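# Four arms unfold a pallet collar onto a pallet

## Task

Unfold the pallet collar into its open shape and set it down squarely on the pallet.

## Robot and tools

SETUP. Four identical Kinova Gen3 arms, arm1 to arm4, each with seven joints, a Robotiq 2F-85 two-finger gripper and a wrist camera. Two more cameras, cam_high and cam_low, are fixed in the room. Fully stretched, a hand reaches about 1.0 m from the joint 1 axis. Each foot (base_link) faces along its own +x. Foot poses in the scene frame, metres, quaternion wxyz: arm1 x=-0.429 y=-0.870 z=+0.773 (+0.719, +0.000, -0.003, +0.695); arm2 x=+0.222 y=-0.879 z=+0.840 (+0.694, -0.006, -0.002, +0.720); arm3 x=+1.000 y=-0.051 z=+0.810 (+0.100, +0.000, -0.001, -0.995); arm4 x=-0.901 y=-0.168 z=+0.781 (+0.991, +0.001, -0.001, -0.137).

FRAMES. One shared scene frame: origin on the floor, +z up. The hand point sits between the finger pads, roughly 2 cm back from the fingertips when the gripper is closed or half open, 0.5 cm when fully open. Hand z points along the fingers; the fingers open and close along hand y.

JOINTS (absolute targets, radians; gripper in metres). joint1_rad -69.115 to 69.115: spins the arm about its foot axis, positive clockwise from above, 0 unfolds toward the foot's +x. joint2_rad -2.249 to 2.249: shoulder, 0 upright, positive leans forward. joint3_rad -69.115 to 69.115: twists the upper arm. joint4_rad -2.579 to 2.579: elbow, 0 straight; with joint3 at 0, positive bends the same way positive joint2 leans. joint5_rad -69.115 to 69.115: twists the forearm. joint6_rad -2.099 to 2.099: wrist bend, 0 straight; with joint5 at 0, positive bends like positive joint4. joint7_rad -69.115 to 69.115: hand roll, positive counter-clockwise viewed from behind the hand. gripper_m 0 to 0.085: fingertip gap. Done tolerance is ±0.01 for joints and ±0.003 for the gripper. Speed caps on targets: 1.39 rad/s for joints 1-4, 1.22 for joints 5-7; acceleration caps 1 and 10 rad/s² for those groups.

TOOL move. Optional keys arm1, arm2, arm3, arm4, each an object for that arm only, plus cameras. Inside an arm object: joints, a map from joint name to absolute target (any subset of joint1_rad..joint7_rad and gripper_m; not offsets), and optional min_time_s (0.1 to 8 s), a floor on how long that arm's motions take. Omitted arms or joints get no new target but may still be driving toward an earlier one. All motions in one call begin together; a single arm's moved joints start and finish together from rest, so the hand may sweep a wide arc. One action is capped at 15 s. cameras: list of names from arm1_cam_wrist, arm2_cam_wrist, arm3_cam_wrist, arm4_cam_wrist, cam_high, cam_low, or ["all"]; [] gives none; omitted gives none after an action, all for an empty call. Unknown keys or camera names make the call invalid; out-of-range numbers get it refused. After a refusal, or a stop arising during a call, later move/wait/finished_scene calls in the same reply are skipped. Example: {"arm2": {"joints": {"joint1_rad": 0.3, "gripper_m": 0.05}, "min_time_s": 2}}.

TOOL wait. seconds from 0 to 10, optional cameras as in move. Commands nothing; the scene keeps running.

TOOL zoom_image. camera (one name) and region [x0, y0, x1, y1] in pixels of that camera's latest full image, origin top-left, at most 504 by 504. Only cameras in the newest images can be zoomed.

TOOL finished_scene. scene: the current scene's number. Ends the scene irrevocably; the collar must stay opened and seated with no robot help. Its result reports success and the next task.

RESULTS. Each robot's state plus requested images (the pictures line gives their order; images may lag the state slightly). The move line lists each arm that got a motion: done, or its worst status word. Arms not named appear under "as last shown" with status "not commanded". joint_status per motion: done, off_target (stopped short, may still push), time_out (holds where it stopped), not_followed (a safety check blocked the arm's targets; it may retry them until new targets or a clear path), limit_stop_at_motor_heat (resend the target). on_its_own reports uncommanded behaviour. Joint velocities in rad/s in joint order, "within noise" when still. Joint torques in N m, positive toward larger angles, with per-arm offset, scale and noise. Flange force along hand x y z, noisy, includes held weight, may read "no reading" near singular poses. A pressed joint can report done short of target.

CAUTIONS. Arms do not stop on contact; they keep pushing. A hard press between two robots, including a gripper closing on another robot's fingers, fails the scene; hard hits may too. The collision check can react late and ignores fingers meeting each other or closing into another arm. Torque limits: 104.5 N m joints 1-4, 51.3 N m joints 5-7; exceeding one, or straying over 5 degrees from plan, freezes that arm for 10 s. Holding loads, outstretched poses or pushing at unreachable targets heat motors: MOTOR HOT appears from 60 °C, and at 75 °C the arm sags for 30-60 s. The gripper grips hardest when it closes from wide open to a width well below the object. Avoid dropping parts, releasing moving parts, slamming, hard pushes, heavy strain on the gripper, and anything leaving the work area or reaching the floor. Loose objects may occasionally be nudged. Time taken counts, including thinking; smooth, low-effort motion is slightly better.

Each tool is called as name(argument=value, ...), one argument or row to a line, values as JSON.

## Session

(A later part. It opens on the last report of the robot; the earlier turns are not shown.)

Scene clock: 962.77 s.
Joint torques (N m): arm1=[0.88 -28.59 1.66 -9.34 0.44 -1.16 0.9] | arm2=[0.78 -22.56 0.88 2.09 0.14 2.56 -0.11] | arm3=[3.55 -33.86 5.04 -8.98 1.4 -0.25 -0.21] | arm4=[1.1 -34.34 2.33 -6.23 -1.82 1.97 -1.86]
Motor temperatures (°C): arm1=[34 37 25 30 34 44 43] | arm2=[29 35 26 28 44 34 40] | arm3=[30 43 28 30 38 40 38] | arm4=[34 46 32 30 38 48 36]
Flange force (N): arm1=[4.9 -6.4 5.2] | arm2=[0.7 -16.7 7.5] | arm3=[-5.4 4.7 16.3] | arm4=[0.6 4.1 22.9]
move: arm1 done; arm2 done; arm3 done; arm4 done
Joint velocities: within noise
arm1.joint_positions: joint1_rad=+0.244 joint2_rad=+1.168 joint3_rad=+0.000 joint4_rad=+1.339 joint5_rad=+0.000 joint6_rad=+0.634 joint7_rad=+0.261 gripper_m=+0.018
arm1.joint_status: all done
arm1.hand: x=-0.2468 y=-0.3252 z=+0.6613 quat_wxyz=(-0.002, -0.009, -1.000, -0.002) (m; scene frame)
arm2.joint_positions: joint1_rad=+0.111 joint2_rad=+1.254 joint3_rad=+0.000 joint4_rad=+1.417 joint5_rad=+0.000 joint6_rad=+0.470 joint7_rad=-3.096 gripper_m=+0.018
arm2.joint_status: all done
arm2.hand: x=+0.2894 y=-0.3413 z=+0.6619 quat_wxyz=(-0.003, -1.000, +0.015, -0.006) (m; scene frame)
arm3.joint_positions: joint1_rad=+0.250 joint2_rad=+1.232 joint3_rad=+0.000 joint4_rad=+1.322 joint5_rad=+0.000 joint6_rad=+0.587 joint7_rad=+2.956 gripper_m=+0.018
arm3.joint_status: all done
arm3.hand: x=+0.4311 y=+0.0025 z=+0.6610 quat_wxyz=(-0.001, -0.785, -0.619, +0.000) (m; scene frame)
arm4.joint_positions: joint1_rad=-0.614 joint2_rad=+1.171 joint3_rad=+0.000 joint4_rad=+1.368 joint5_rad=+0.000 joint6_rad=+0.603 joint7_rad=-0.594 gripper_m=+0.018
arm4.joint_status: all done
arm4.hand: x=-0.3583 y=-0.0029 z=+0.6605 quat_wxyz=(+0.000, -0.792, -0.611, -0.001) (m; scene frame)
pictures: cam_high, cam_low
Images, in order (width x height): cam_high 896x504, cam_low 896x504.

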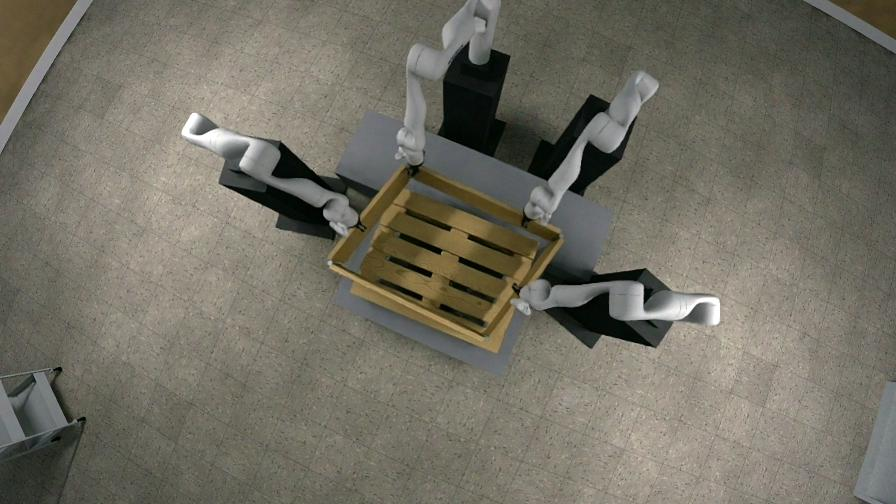

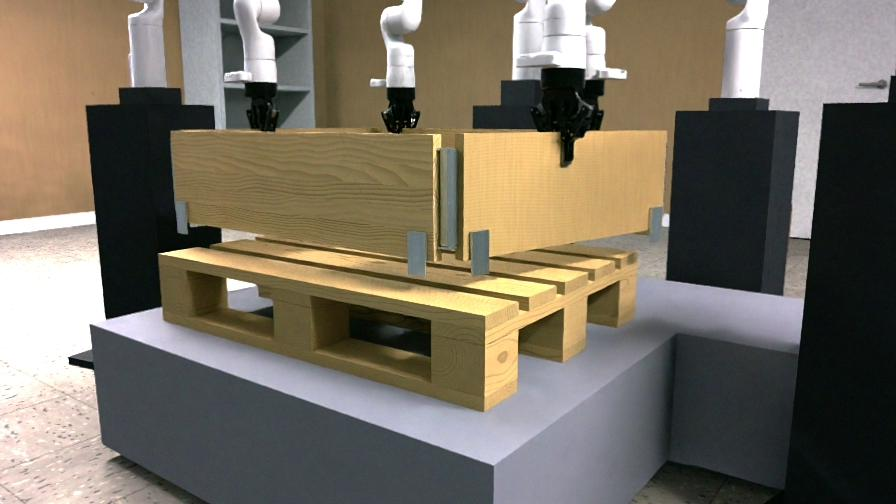

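move(
  arm1={"joints": {"joint1_rad": 0.2711, "joint2_rad": 1.20674, "joint4_rad": 1.22442, "joint6_rad": 0.71043, "joint7_rad": 0.29824}, "min_time_s": 2.2},
  arm2={"joints": {"joint1_rad": 0.14623, "joint2_rad": 1.28653, "joint4_rad": 1.29999, "joint6_rad": 0.55507, "joint7_rad": -3.04993}, "min_time_s": 2.2},
  arm3={"joints": {"joint1_rad": 0.30384, "joint2_rad": 1.27134, "joint4_rad": 1.19938, "joint6_rad": 0.67087, "joint7_rad": 3.14027}, "min_time_s": 2.2},
  arm4={"joints": {"joint1_rad": -0.66428, "joint2_rad": 1.1553, "joint4_rad": 1.41688, "joint6_rad": 0.56942, "joint7_rad": -0.51445}, "min_time_s": 2.2},
  cameras=[],
)

Scene clock: 970.60 s.
Joint torques (N m): arm1=[1.17 -28.76 1.91 -9.68 0.56 -1.39 1.02] | arm2=[0.89 -24.63 0.98 0.3 0.29 2.3 0.02] | arm3=[2.89 -34.47 4.2 -9.52 1.31 -0.01 -0.2] | arm4=[0.65 -33.8 1.97 -5.05 -2 2.49 -1.93]
Motor temperatures (°C): arm1=[34 36 25 30 34 44 43] | arm2=[29 35 26 28 44 34 40] | arm3=[30 43 28 30 38 40 38] | arm4=[34 46 32 30 38 48 36]
Flange force (N): arm1=[5.6 -5.8 3.6] | arm2=[0.9 -15.6 8.5] | arm3=[-4.7 3.7 15.5] | arm4=[0.1 6.1 24.2]
move: arm1 done; arm2 done; arm3 done; arm4 done
Joint velocities: within noise
arm1.joint_positions: joint1_rad=+0.271 joint2_rad=+1.207 joint3_rad=+0.000 joint4_rad=+1.224 joint5_rad=+0.000 joint6_rad=+0.710 joint7_rad=+0.298 gripper_m=+0.018
arm1.joint_status: all done
arm1.hand: x=-0.2248 y=-0.3066 z=+0.6613 quat_wxyz=(-0.002, -0.004, -1.000, -0.002) (m; scene frame)
arm2.joint_positions: joint1_rad=+0.146 joint2_rad=+1.287 joint3_rad=+0.000 joint4_rad=+1.300 joint5_rad=+0.000 joint6_rad=+0.555 joint7_rad=-3.050 gripper_m=+0.018
arm2.joint_status: all done
arm2.hand: x=+0.3116 y=-0.3169 z=+0.6621 quat_wxyz=(-0.003, -1.000, +0.009, -0.006) (m; scene frame)
arm3.joint_positions: joint1_rad=+0.304 joint2_rad=+1.271 joint3_rad=+0.000 joint4_rad=+1.199 joint5_rad=+0.000 joint6_rad=+0.671 joint7_rad=+3.140 gripper_m=+0.018
arm3.joint_status: all done
arm3.hand: x=+0.4085 y=+0.0358 z=+0.6608 quat_wxyz=(-0.001, -0.743, -0.669, +0.000) (m; scene frame)
arm4.joint_positions: joint1_rad=-0.664 joint2_rad=+1.155 joint3_rad=+0.000 joint4_rad=+1.417 joint5_rad=+0.000 joint6_rad=+0.569 joint7_rad=-0.514 gripper_m=+0.018
arm4.joint_status: all done
arm4.hand: x=-0.3778 y=+0.0198 z=+0.6605 quat_wxyz=(+0.000, -0.750, -0.661, -0.001) (m; scene frame)
pictures: none
No camera images: "cameras" was empty.

move(
  arm1={"joints": {"joint1_rad": 0.29594, "joint2_rad": 1.25181, "joint4_rad": 1.09757, "joint6_rad": 0.79221, "joint7_rad": 0.33384}, "min_time_s": 2.2},
  arm2={"joints": {"joint1_rad": 0.17867, "joint2_rad": 1.32645, "joint4_rad": 1.17018, "joint6_rad": 0.64497, "joint7_rad": -3.00673}, "min_time_s": 2.2},
  arm3={"joints": {"joint1_rad": 0.34397, "joint2_rad": 1.3185, "joint4_rad": 1.0595, "joint6_rad": 0.76359, "joint7_rad": 3.3105}, "min_time_s": 2.2},
  arm4={"joints": {"joint1_rad": -0.70771, "joint2_rad": 1.13963, "joint4_rad": 1.46893, "joint6_rad": 0.53304, "joint7_rad": -0.42778}, "min_time_s": 2.2},
  cameras=["all"],
)

Scene clock: 980.13 s.
Joint torques (N m): arm1=[1.57 -28.92 2.1 -10.14 0.69 -1.53 1.03] | arm2=[1.02 -25.9 1.1 -0.72 0.44 2.31 0.05] | arm3=[2.94 -34.98 4.05 -9.56 1.35 0.63 -0.16] | arm4=[-0.05 -33.08 1.45 -3.53 -2.02 3.14 -1.93]
Motor temperatures (°C): arm1=[34 36 25 30 34 44 43] | arm2=[29 35 26 28 44 34 40] | arm3=[30 43 28 30 38 40 38] | arm4=[34 46 32 30 38 48 36]
Flange force (N): arm1=[6.7 -6.3 2.0] | arm2=[1.5 -16.3 9.0] | arm3=[-5.1 2.1 15.4] | arm4=[-0.9 8.6 25.8]
move: arm1 done; arm2 done; arm3 done; arm4 done
Joint velocities: within noise
arm1.joint_positions: joint1_rad=+0.296 joint2_rad=+1.252 joint3_rad=+0.000 joint4_rad=+1.098 joint5_rad=+0.000 joint6_rad=+0.792 joint7_rad=+0.334 gripper_m=+0.018
arm1.joint_status: all done
arm1.hand: x=-0.2027 y=-0.2881 z=+0.6611 quat_wxyz=(-0.002, +0.002, -1.000, -0.002) (m; scene frame)
arm2.joint_positions: joint1_rad=+0.179 joint2_rad=+1.326 joint3_rad=+0.000 joint4_rad=+1.170 joint5_rad=+0.000 joint6_rad=+0.645 joint7_rad=-3.007 gripper_m=+0.018
arm2.joint_status: all done
arm2.hand: x=+0.3338 y=-0.2926 z=+0.6619 quat_wxyz=(-0.003, -1.000, +0.004, -0.006) (m; scene frame)
arm3.joint_positions: joint1_rad=+0.344 joint2_rad=+1.319 joint3_rad=+0.000 joint4_rad=+1.059 joint5_rad=+0.000 joint6_rad=+0.764 joint7_rad=+3.311 gripper_m=+0.018
arm3.joint_status: all done
arm3.hand: x=+0.3854 y=+0.0634 z=+0.6609 quat_wxyz=(-0.001, -0.698, -0.716, +0.001) (m; scene frame)
arm4.joint_positions: joint1_rad=-0.708 joint2_rad=+1.140 joint3_rad=+0.000 joint4_rad=+1.469 joint5_rad=+0.000 joint6_rad=+0.533 joint7_rad=-0.428 gripper_m=+0.018
arm4.joint_status: all done
arm4.hand: x=-0.3977 y=+0.0371 z=+0.6605 quat_wxyz=(+0.000, -0.706, -0.709, -0.001) (m; scene frame)
pictures: arm1_cam_wrist, arm2_cam_wrist, arm3_cam_wrist, arm4_cam_wrist, cam_high, cam_low
Images, in order (width x height): arm1_cam_wrist 896x504, arm2_cam_wrist 896x504, arm3_cam_wrist 896x504, arm4_cam_wrist 896x504, cam_high 896x504, cam_low 896x504.

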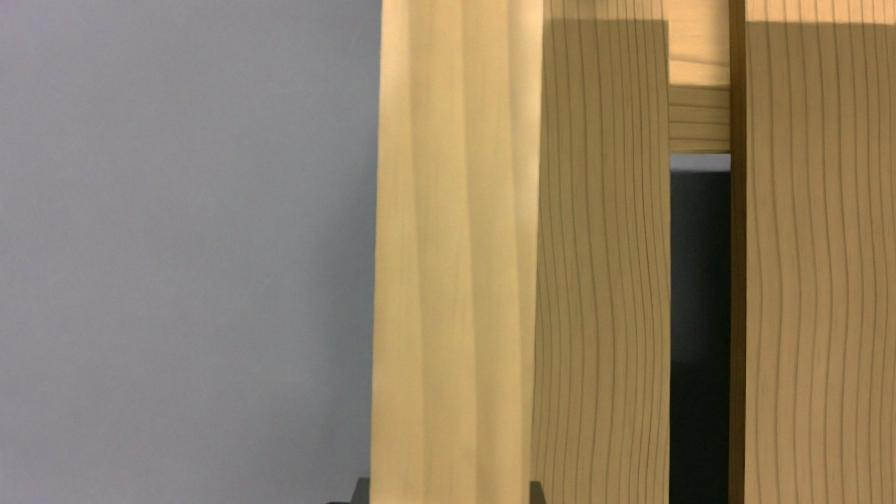

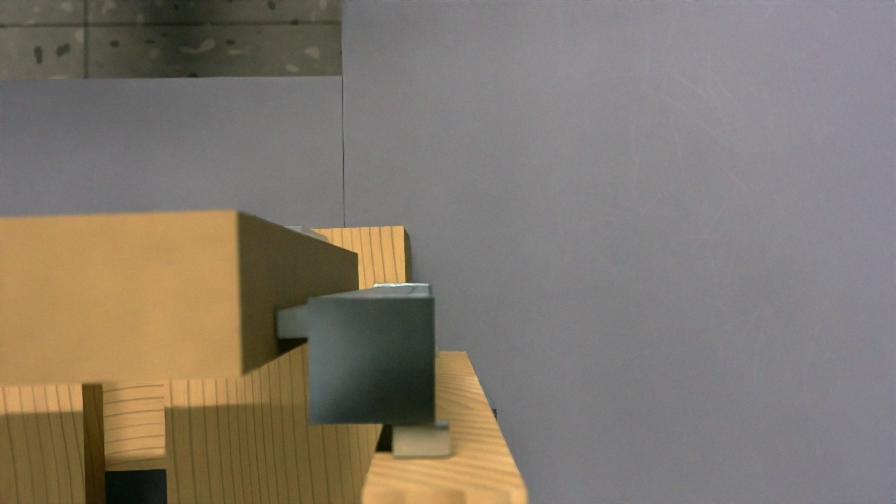

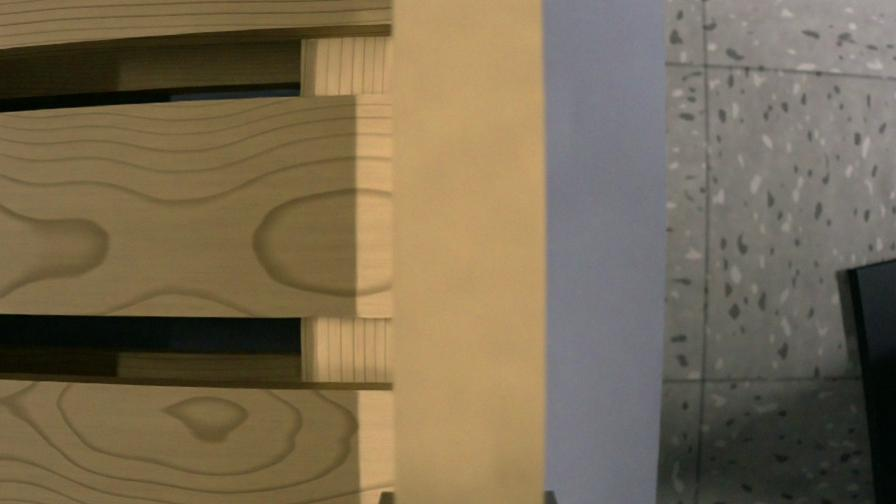

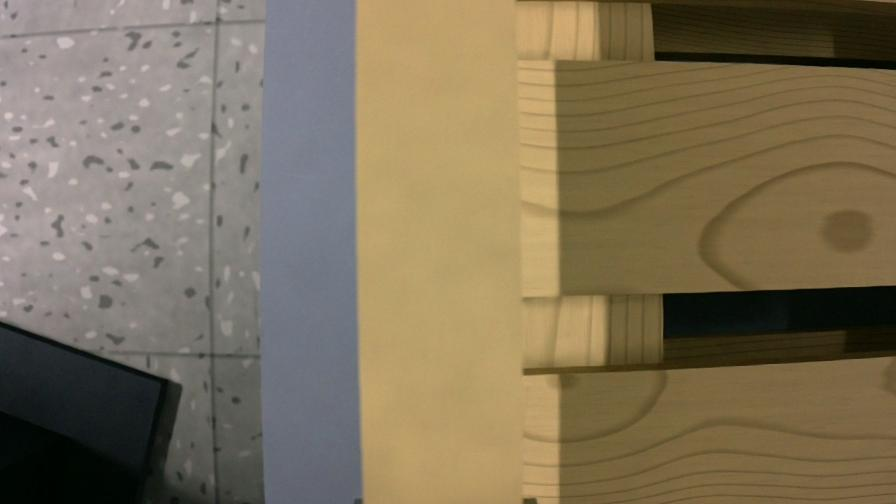

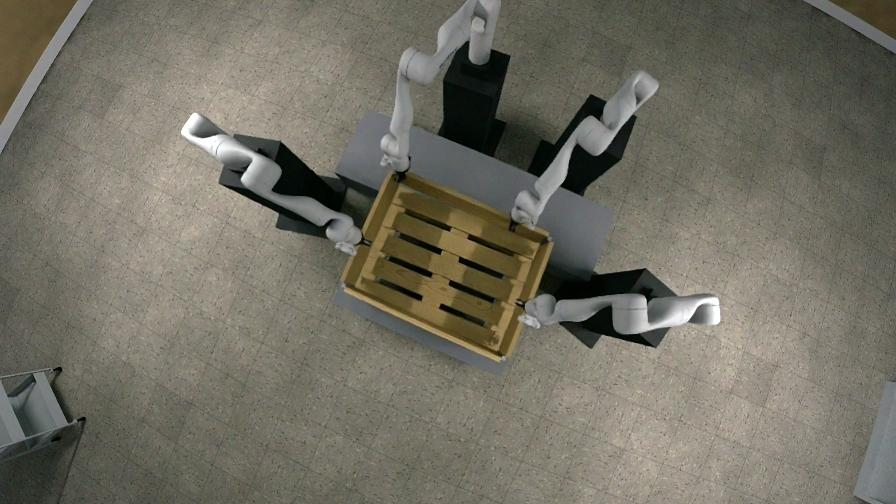

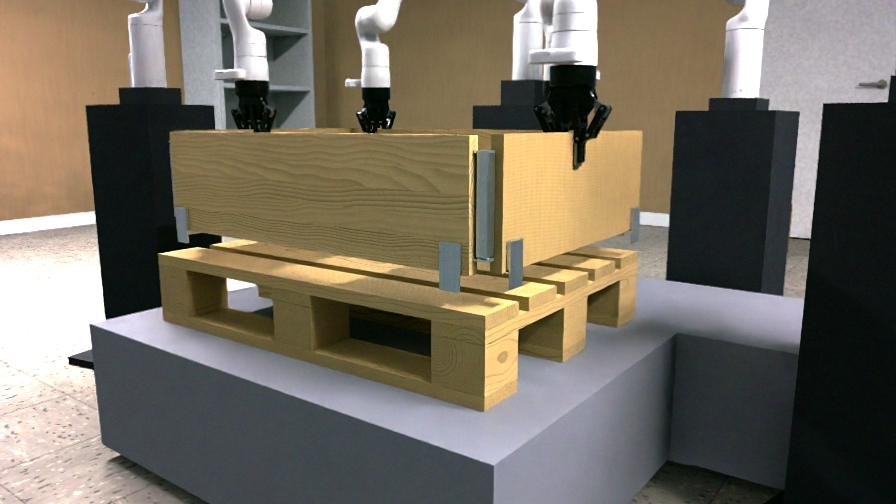

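move(
  cameras=["arm1_cam_wrist", "arm2_cam_wrist", "arm3_cam_wrist", "arm4_cam_wrist", "cam_low"],
)

Scene clock: 985.60 s.
Joint torques (N m): arm1=[1.5 -28.91 2.08 -10.14 0.68 -1.51 1.08] | arm2=[1.03 -25.98 1.04 -0.65 0.36 2.27 0.03] | arm3=[2.96 -34.99 4.04 -9.57 1.31 0.65 -0.2] | arm4=[-0.1 -33.12 1.43 -3.54 -2.02 3.14 -1.92]
Motor temperatures (°C): arm1=[34 36 25 31 34 44 43] | arm2=[29 35 26 28 44 34 40] | arm3=[30 43 28 30 38 40 38] | arm4=[34 46 32 30 38 48 36]
Flange force (N): arm1=[6.7 -6.3 2.0] | arm2=[1.6 -16.9 9.2] | arm3=[-5.1 2.2 15.5] | arm4=[-1.0 8.6 25.8]
Joint velocities: within noise
arm1.joint_positions: joint1_rad=+0.296 joint2_rad=+1.252 joint3_rad=+0.000 joint4_rad=+1.098 joint5_rad=+0.000 joint6_rad=+0.792 joint7_rad=+0.334 gripper_m=+0.018
arm1.joint_status: all done
arm1.hand: x=-0.2027 y=-0.2881 z=+0.6611 quat_wxyz=(-0.002, +0.002, -1.000, -0.002) (m; scene frame)
arm2.joint_positions: joint1_rad=+0.179 joint2_rad=+1.326 joint3_rad=+0.000 joint4_rad=+1.170 joint5_rad=+0.000 joint6_rad=+0.645 joint7_rad=-3.007 gripper_m=+0.018
arm2.joint_status: all done
arm2.hand: x=+0.3338 y=-0.2926 z=+0.6619 quat_wxyz=(-0.003, -1.000, +0.004, -0.006) (m; scene frame)
arm3.joint_positions: joint1_rad=+0.344 joint2_rad=+1.319 joint3_rad=+0.000 joint4_rad=+1.059 joint5_rad=+0.000 joint6_rad=+0.764 joint7_rad=+3.311 gripper_m=+0.018
arm3.joint_status: all done
arm3.hand: x=+0.3854 y=+0.0634 z=+0.6609 quat_wxyz=(-0.001, -0.698, -0.716, +0.001) (m; scene frame)
arm4.joint_positions: joint1_rad=-0.708 joint2_rad=+1.140 joint3_rad=+0.000 joint4_rad=+1.469 joint5_rad=+0.000 joint6_rad=+0.533 joint7_rad=-0.428 gripper_m=+0.018
arm4.joint_status: all done
arm4.hand: x=-0.3977 y=+0.0371 z=+0.6605 quat_wxyz=(+0.000, -0.706, -0.709, -0.001) (m; scene frame)
pictures: arm1_cam_wrist, arm2_cam_wrist, arm3_cam_wrist, arm4_cam_wrist, cam_low
Images, in order (width x height): arm1_cam_wrist 896x504, arm2_cam_wrist 896x504, arm3_cam_wrist 896x504, arm4_cam_wrist 896x504, cam_low 896x504.

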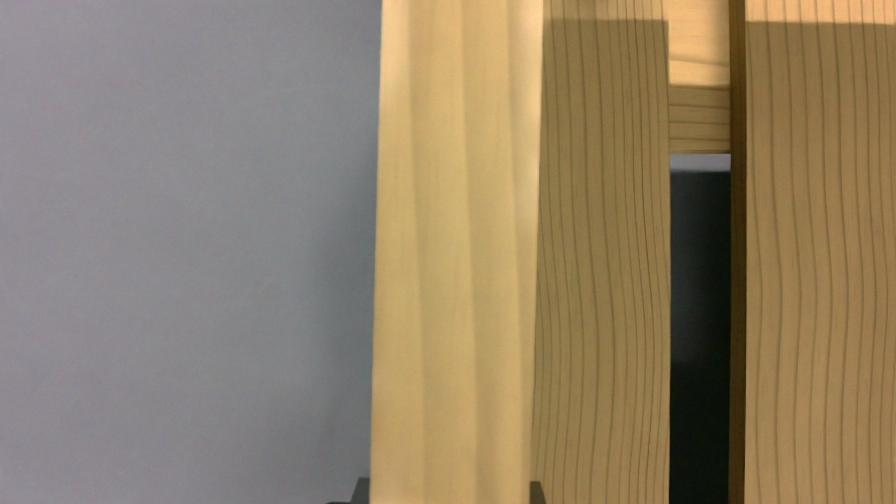

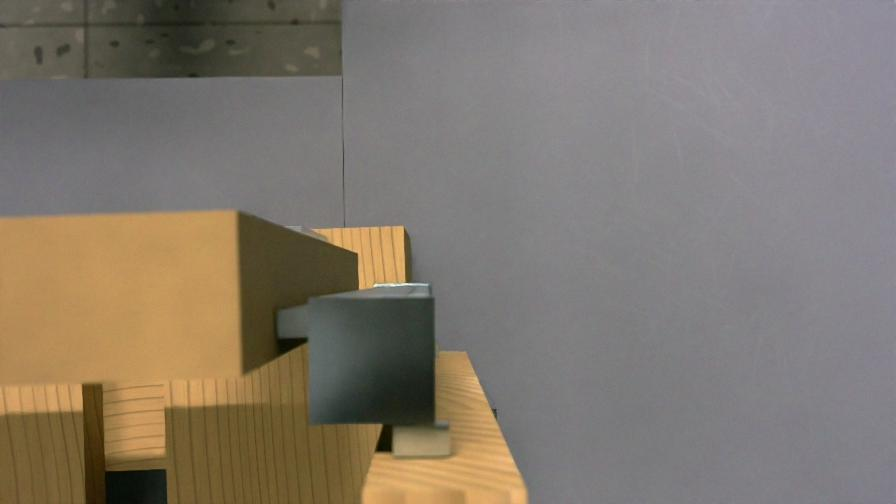

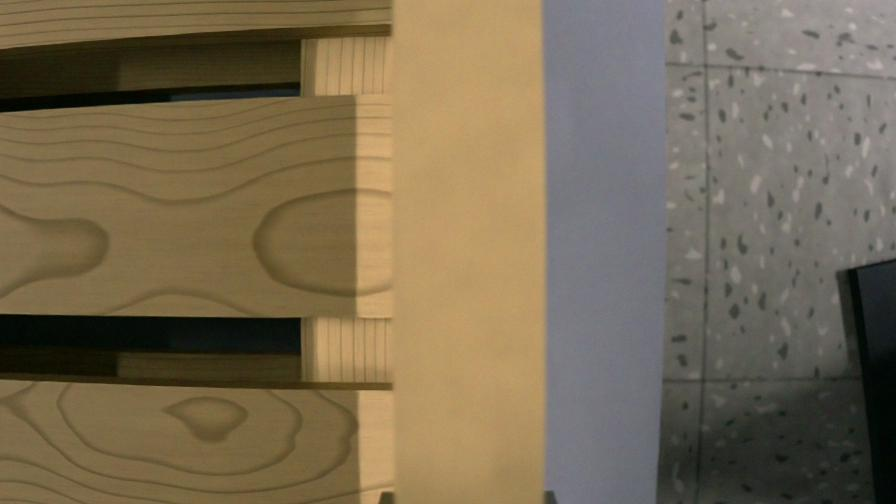

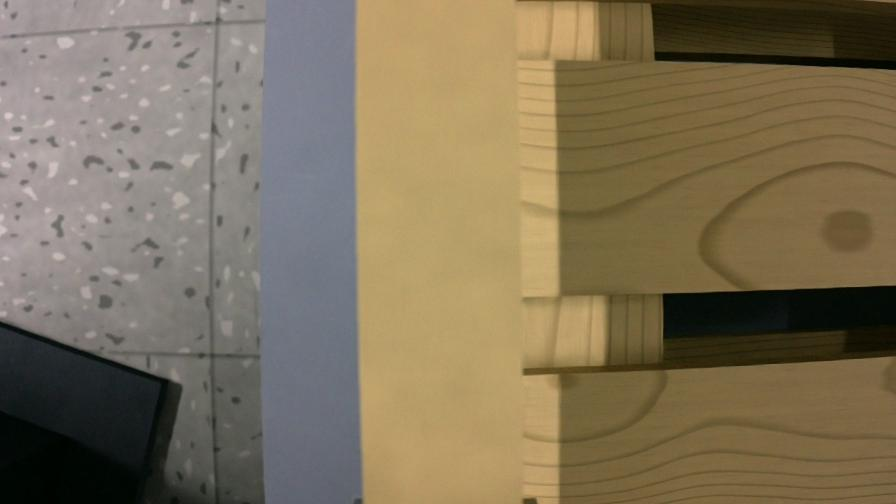

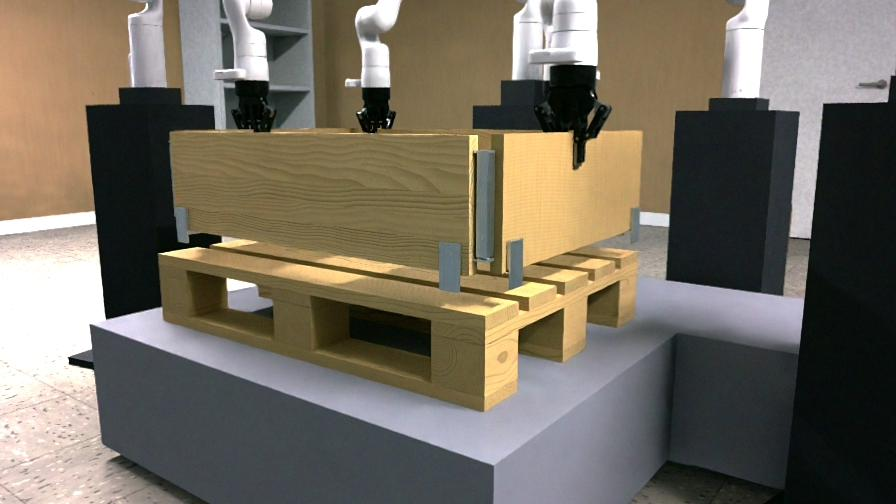

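zoom_image(
  camera="arm2_cam_wrist",
  region=[260, 200, 540, 360],
)

zoom_image(
  camera="cam_low",
  region=[380, 220, 660, 380],
)

Scaled by 1.800 from the camera's 896x504 image, which has a finer 1280x720 frame.

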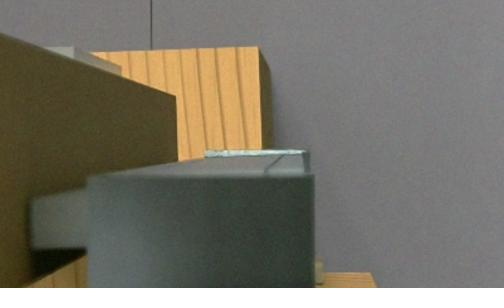

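Scaled by 1.800 from the camera's 896x504 image, which has a finer 1280x720 frame.

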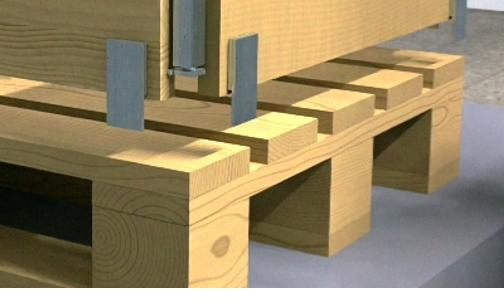

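zoom_image(
  camera="arm2_cam_wrist",
  region=[300, 320, 560, 504],
)

Scaled by 1.938 from the camera's 896x504 image, which has a finer 1280x720 frame.

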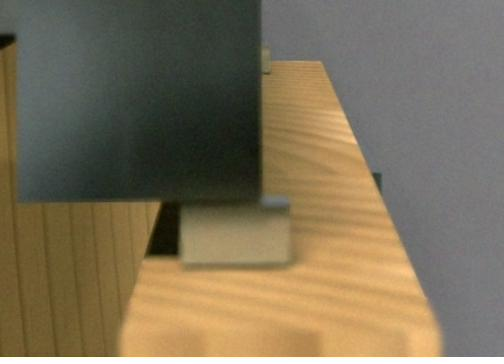

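move(
  arm1={"joints": {"joint1_rad": 0.29585, "joint2_rad": 1.28968, "joint4_rad": 1.08129, "joint6_rad": 0.77062, "joint7_rad": 0.33375}, "min_time_s": 2.0},
  arm2={"joints": {"joint1_rad": 0.17827, "joint2_rad": 1.36828, "joint4_rad": 1.14352, "joint6_rad": 0.6298, "joint7_rad": -3.00714}, "min_time_s": 2.0},
  arm3={"joints": {"joint1_rad": 0.34404, "joint2_rad": 1.35848, "joint4_rad": 1.03639, "joint6_rad": 0.74672, "joint7_rad": 3.31057}, "min_time_s": 2.0},
  arm4={"joints": {"joint1_rad": -0.70769, "joint2_rad": 1.18107, "joint4_rad": 1.4532, "joint6_rad": 0.50732, "joint7_rad": -0.42776}, "min_time_s": 2.0},
  cameras=["arm2_cam_wrist", "cam_low"],
)

zoom_image(
  camera="arm2_cam_wrist",
  region=[260, 200, 540, 360],
)

zoom_image(
  camera="cam_low",
  region=[380, 220, 660, 380],
)

Scene clock: 1018.67 s.
Joint torques (N m): arm1=[2.42 -28.7 2.83 -9.52 0.85 -1.16 0.96] | arm2=[0.79 -25.61 0.94 -0.33 0.44 2.41 0.18] | arm3=[3.41 -34.95 4.4 -9.26 1.33 0.73 -0.33] | arm4=[-0.73 -32.85 0.57 -2.8 -2.33 3.27 -2.04]
Motor temperatures (°C): arm1=[34 36 25 31 34 44 43] | arm2=[29 36 26 28 44 35 40] | arm3=[30 42 28 30 38 40 37] | arm4=[34 47 32 30 38 48 36]
Flange force (N): arm1=[7.7 -5.3 1.9] | arm2=[1.8 -16.8 9.2] | arm3=[-5.5 1.9 15.4] | arm4=[-2.0 9.8 25.8]
move: arm1 done; arm2 done; arm3 done; arm4 done
Joint velocities: within noise
arm1.joint_positions: joint1_rad=+0.296 joint2_rad=+1.290 joint3_rad=+0.000 joint4_rad=+1.081 joint5_rad=+0.000 joint6_rad=+0.771 joint7_rad=+0.334 gripper_m=+0.018
arm1.joint_status: all done
arm1.hand: x=-0.2027 y=-0.2881 z=+0.6411 quat_wxyz=(-0.002, +0.001, -1.000, -0.002) (m; scene frame)
arm2.joint_positions: joint1_rad=+0.178 joint2_rad=+1.368 joint3_rad=+0.000 joint4_rad=+1.144 joint5_rad=+0.000 joint6_rad=+0.630 joint7_rad=-3.007 gripper_m=+0.018
arm2.joint_status: all done
arm2.hand: x=+0.3338 y=-0.2926 z=+0.6419 quat_wxyz=(-0.003, -1.000, +0.004, -0.006) (m; scene frame)
arm3.joint_positions: joint1_rad=+0.344 joint2_rad=+1.358 joint3_rad=+0.000 joint4_rad=+1.036 joint5_rad=+0.000 joint6_rad=+0.747 joint7_rad=+3.311 gripper_m=+0.018
arm3.joint_status: all done
arm3.hand: x=+0.3854 y=+0.0634 z=+0.6409 quat_wxyz=(-0.001, -0.698, -0.716, +0.001) (m; scene frame)
arm4.joint_positions: joint1_rad=-0.708 joint2_rad=+1.181 joint3_rad=+0.000 joint4_rad=+1.453 joint5_rad=+0.000 joint6_rad=+0.507 joint7_rad=-0.428 gripper_m=+0.018
arm4.joint_status: all done
arm4.hand: x=-0.3977 y=+0.0371 z=+0.6405 quat_wxyz=(+0.000, -0.706, -0.709, -0.001) (m; scene frame)
pictures: arm2_cam_wrist, cam_low
Images, in order (width x height): arm2_cam_wrist 896x504, cam_low 896x504.

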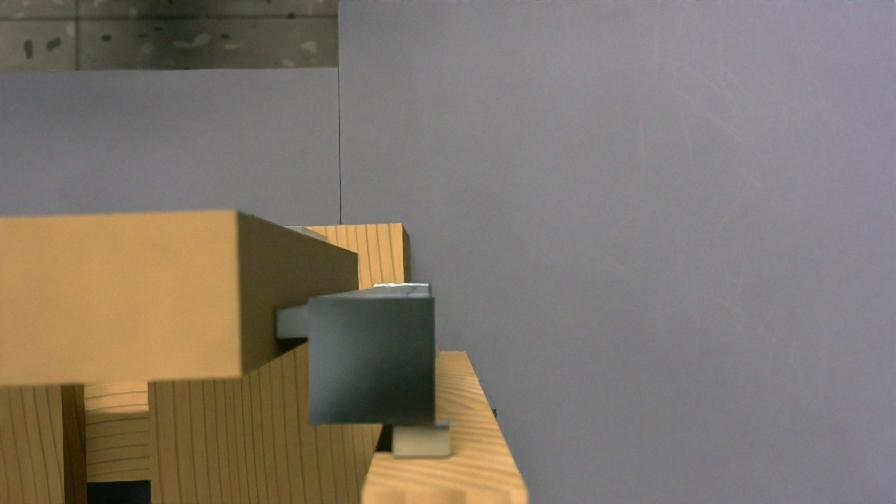

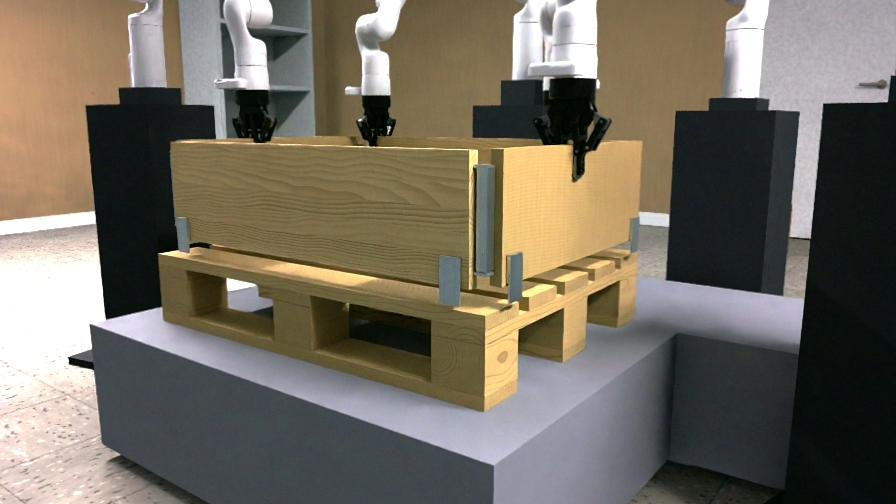

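Scaled by 1.800 from the camera's 896x504 image, which has a finer 1280x720 frame.

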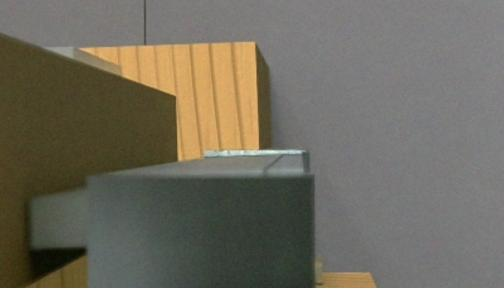

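Scaled by 1.800 from the camera's 896x504 image, which has a finer 1280x720 frame.

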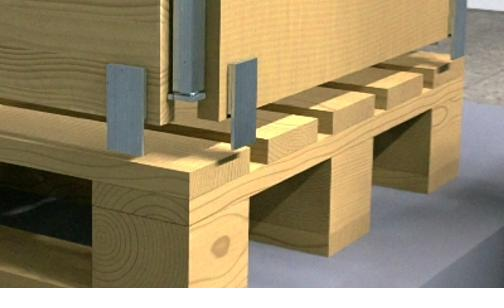

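zoom_image(
  camera="cam_low",
  region=[425, 250, 545, 330],
)

zoom_image(
  camera="cam_low",
  region=[150, 200, 270, 280],
)

zoom_image(
  camera="cam_low",
  region=[560, 190, 680, 270],
)

Scaled by 4.200 from the camera's 896x504 image, which has a finer 1280x720 frame.

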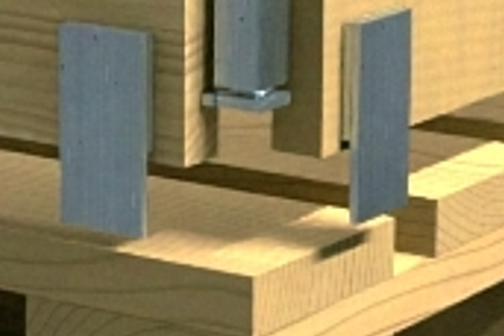

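Scaled by 4.200 from the camera's 896x504 image, which has a finer 1280x720 frame.

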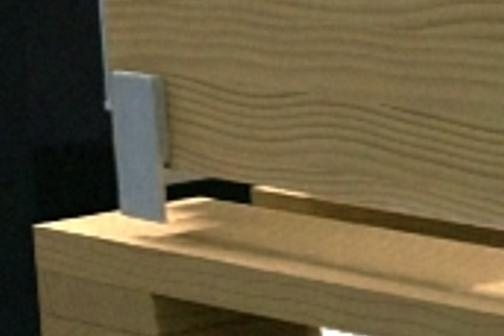

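Scaled by 4.200 from the camera's 896x504 image, which has a finer 1280x720 frame.

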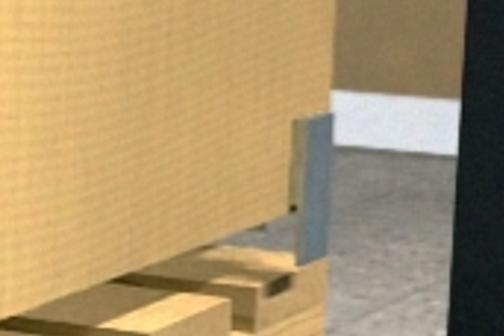

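zoom_image(
  camera="cam_low",
  region=[440, 130, 560, 210],
)

zoom_image(
  camera="cam_low",
  region=[150, 120, 270, 200],
)

zoom_image(
  camera="cam_low",
  region=[560, 120, 680, 200],
)

zoom_image(
  camera="cam_low",
  region=[140, 230, 240, 290],
)

zoom_image(
  camera="cam_low",
  region=[600, 220, 680, 280],
)

zoom_image(
  camera="cam_low",
  region=[430, 280, 530, 340],
)

Scaled by 4.200 from the camera's 896x504 image, which has a finer 1280x720 frame.

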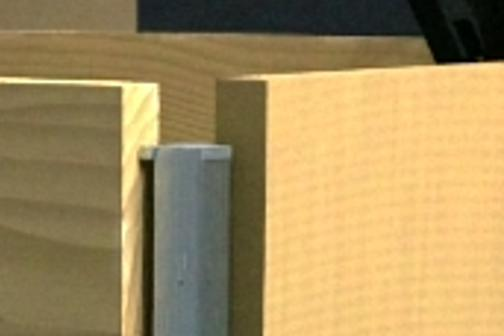

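Scaled by 4.200 from the camera's 896x504 image, which has a finer 1280x720 frame.

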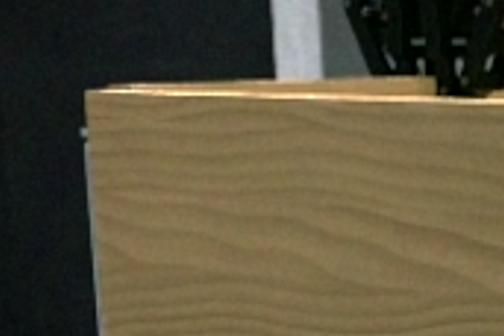

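Scaled by 4.200 from the camera's 896x504 image, which has a finer 1280x720 frame.

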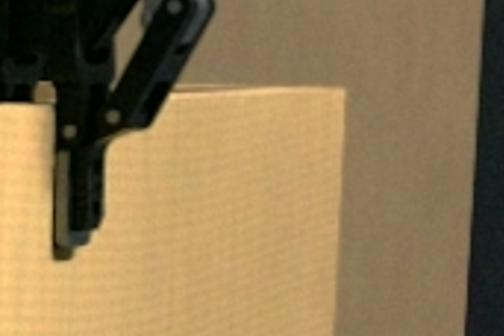

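Scaled by 5.040 from the camera's 896x504 image, which has a finer 1280x720 frame.

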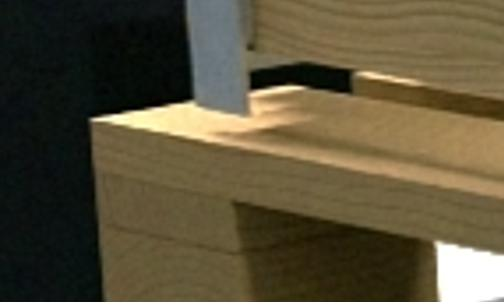

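Scaled by 6.300 from the camera's 896x504 image, which has a finer 1280x720 frame.

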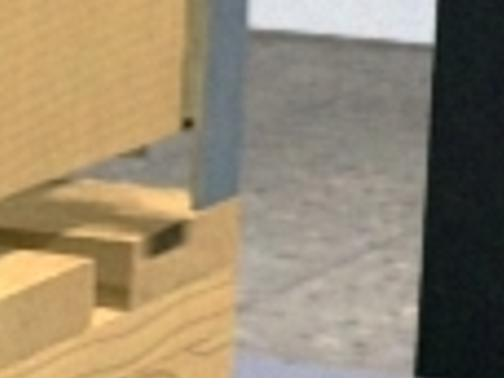

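Scaled by 5.040 from the camera's 896x504 image, which has a finer 1280x720 frame.

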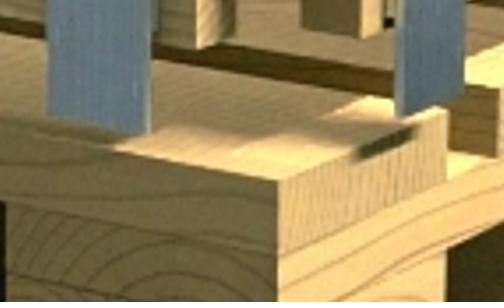

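move(
  cameras=["arm1_cam_wrist", "arm3_cam_wrist", "arm4_cam_wrist", "cam_high"],
)

Scene clock: 1038.83 s.
Joint torques (N m): arm1=[2.48 -28.6 2.78 -9.43 0.87 -1.21 1] | arm2=[0.74 -25.59 0.95 -0.38 0.49 2.41 0.2] | arm3=[3.44 -34.95 4.36 -9.26 1.37 0.73 -0.32] | arm4=[-0.76 -32.88 0.55 -2.76 -2.33 3.29 -2.05]
Motor temperatures (°C): arm1=[34 36 25 31 34 44 43] | arm2=[29 36 26 28 44 34 40] | arm3=[30 42 28 30 38 40 37] | arm4=[34 46 32 30 38 48 36]
Flange force (N): arm1=[7.6 -4.8 1.8] | arm2=[1.8 -16.6 9.1] | arm3=[-5.6 1.9 15.4] | arm4=[-2.0 10.0 25.9]
Joint velocities: within noise
arm1.joint_positions: joint1_rad=+0.296 joint2_rad=+1.290 joint3_rad=+0.000 joint4_rad=+1.081 joint5_rad=+0.000 joint6_rad=+0.771 joint7_rad=+0.334 gripper_m=+0.018
arm1.joint_status: all done
arm1.hand: x=-0.2027 y=-0.2881 z=+0.6411 quat_wxyz=(-0.002, +0.001, -1.000, -0.002) (m; scene frame)
arm2.joint_positions: joint1_rad=+0.178 joint2_rad=+1.368 joint3_rad=+0.000 joint4_rad=+1.144 joint5_rad=+0.000 joint6_rad=+0.630 joint7_rad=-3.007 gripper_m=+0.018
arm2.joint_status: all done
arm2.hand: x=+0.3338 y=-0.2926 z=+0.6419 quat_wxyz=(-0.003, -1.000, +0.004, -0.006) (m; scene frame)
arm3.joint_positions: joint1_rad=+0.344 joint2_rad=+1.358 joint3_rad=+0.000 joint4_rad=+1.036 joint5_rad=+0.000 joint6_rad=+0.747 joint7_rad=+3.311 gripper_m=+0.018
arm3.joint_status: all done
arm3.hand: x=+0.3854 y=+0.0634 z=+0.6409 quat_wxyz=(-0.001, -0.698, -0.716, +0.001) (m; scene frame)
arm4.joint_positions: joint1_rad=-0.708 joint2_rad=+1.181 joint3_rad=+0.000 joint4_rad=+1.453 joint5_rad=+0.000 joint6_rad=+0.507 joint7_rad=-0.428 gripper_m=+0.018
arm4.joint_status: all done
arm4.hand: x=-0.3977 y=+0.0371 z=+0.6405 quat_wxyz=(+0.000, -0.706, -0.709, -0.001) (m; scene frame)
pictures: arm1_cam_wrist, arm3_cam_wrist, arm4_cam_wrist, cam_high
Images, in order (width x height): arm1_cam_wrist 896x504, arm3_cam_wrist 896x504, arm4_cam_wrist 896x504, cam_high 896x504.

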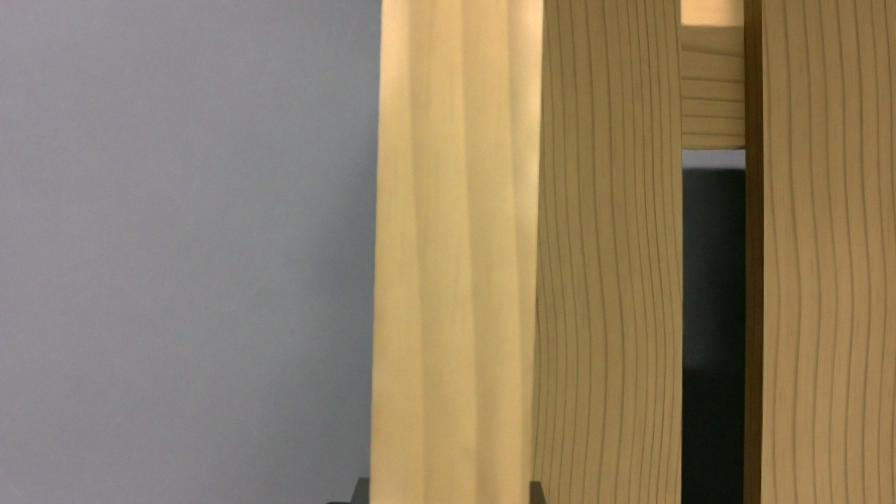

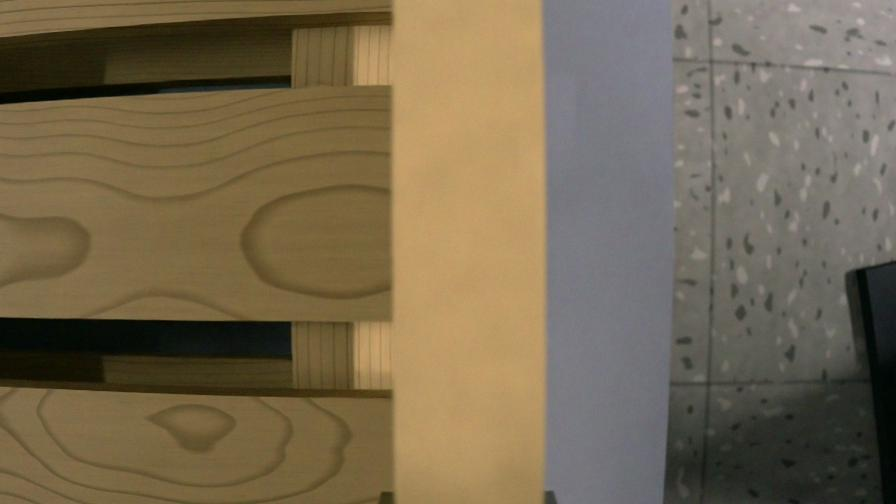

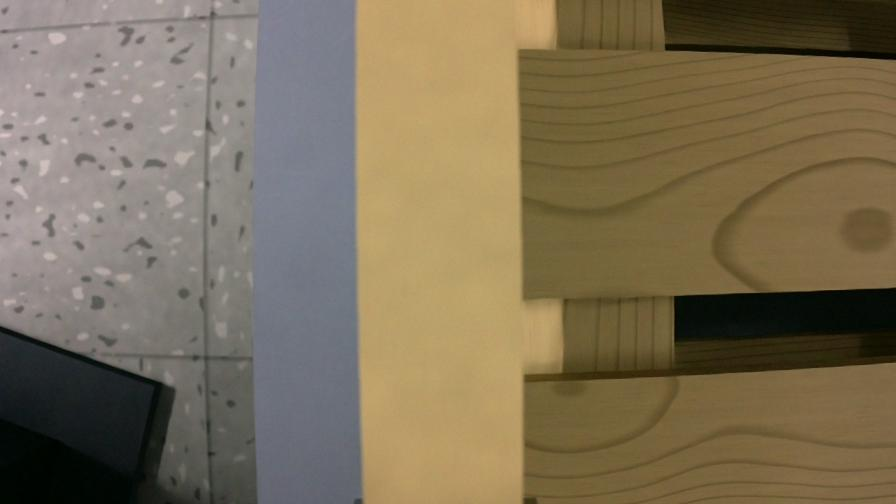

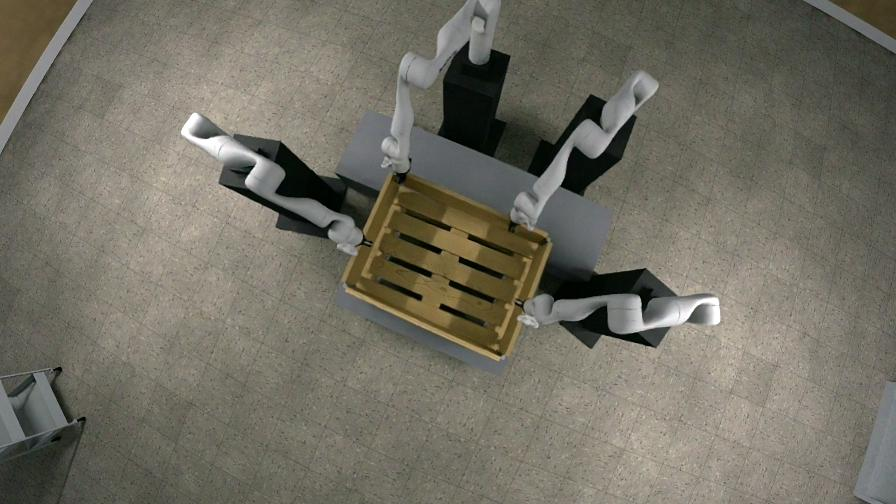

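zoom_image(
  camera="arm1_cam_wrist",
  region=[350, 0, 790, 248],
)

zoom_image(
  camera="arm1_cam_wrist",
  region=[350, 256, 790, 504],
)

Scaled by 1.145 from the camera's 896x504 image, which has a finer 1280x720 frame.

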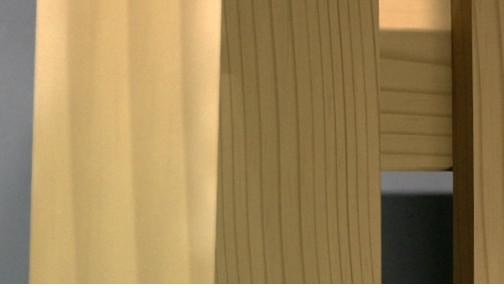

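Scaled by 1.145 from the camera's 896x504 image, which has a finer 1280x720 frame.

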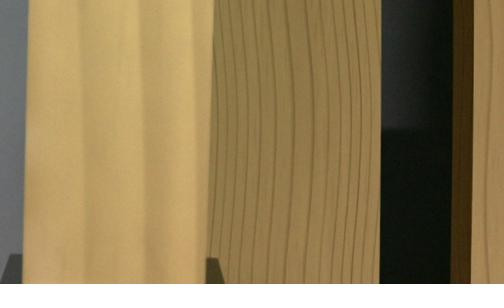

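zoom_image(
  camera="arm3_cam_wrist",
  region=[0, 0, 448, 252],
)

zoom_image(
  camera="arm3_cam_wrist",
  region=[0, 252, 448, 504],
)

zoom_image(
  camera="arm3_cam_wrist",
  region=[360, 0, 720, 252],
)

zoom_image(
  camera="arm3_cam_wrist",
  region=[360, 252, 720, 504],
)

Scaled by 1.125 from the camera's 896x504 image, which has a finer 1280x720 frame.

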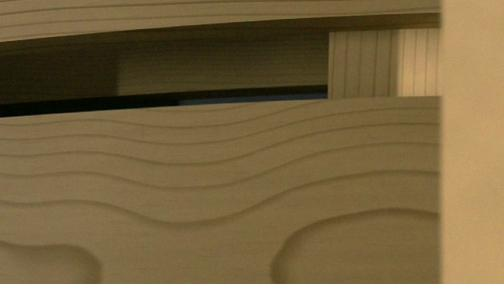

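Scaled by 1.125 from the camera's 896x504 image, which has a finer 1280x720 frame.

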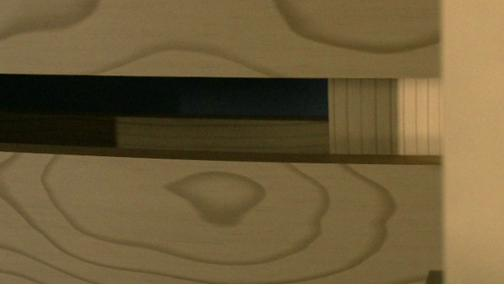

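Scaled by 1.400 from the camera's 896x504 image, which has a finer 1280x720 frame.

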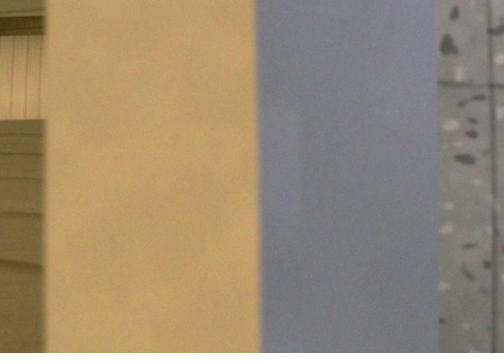

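Scaled by 1.400 from the camera's 896x504 image, which has a finer 1280x720 frame.

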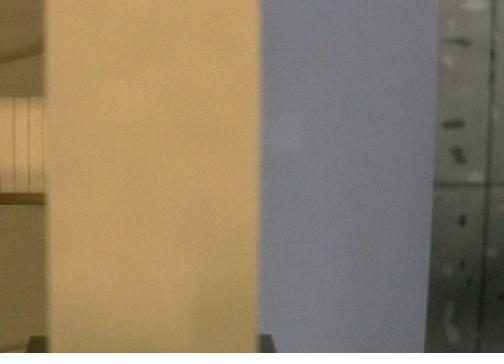

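zoom_image(
  camera="arm4_cam_wrist",
  region=[448, 0, 896, 252],
)

zoom_image(
  camera="arm4_cam_wrist",
  region=[448, 252, 896, 504],
)

zoom_image(
  camera="arm4_cam_wrist",
  region=[180, 0, 540, 252],
)

zoom_image(
  camera="arm4_cam_wrist",
  region=[180, 252, 540, 504],
)

Scaled by 1.125 from the camera's 896x504 image, which has a finer 1280x720 frame.

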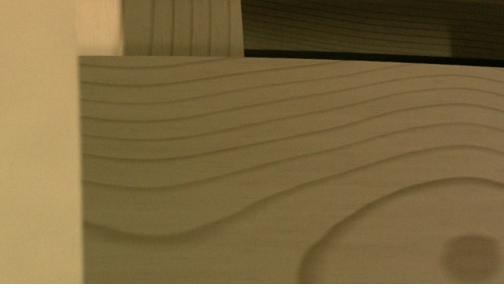

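Scaled by 1.125 from the camera's 896x504 image, which has a finer 1280x720 frame.

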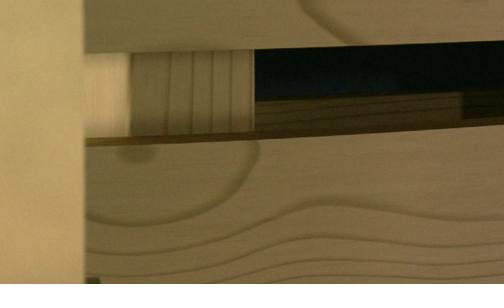

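Scaled by 1.400 from the camera's 896x504 image, which has a finer 1280x720 frame.

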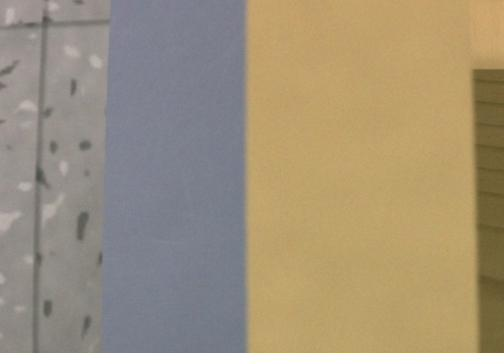

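Scaled by 1.400 from the camera's 896x504 image, which has a finer 1280x720 frame.

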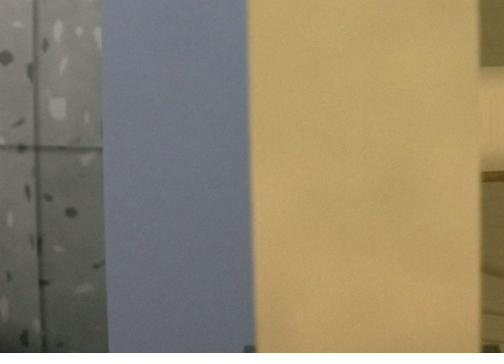

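zoom_image(
  camera="cam_high",
  region=[330, 160, 570, 370],
)

Scaled by 2.100 from the camera's 896x504 image, which has a finer 1280x720 frame.

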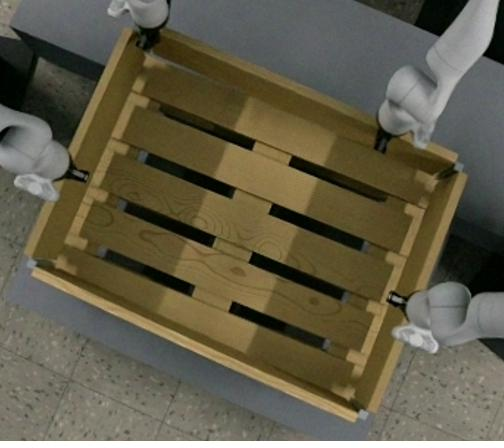

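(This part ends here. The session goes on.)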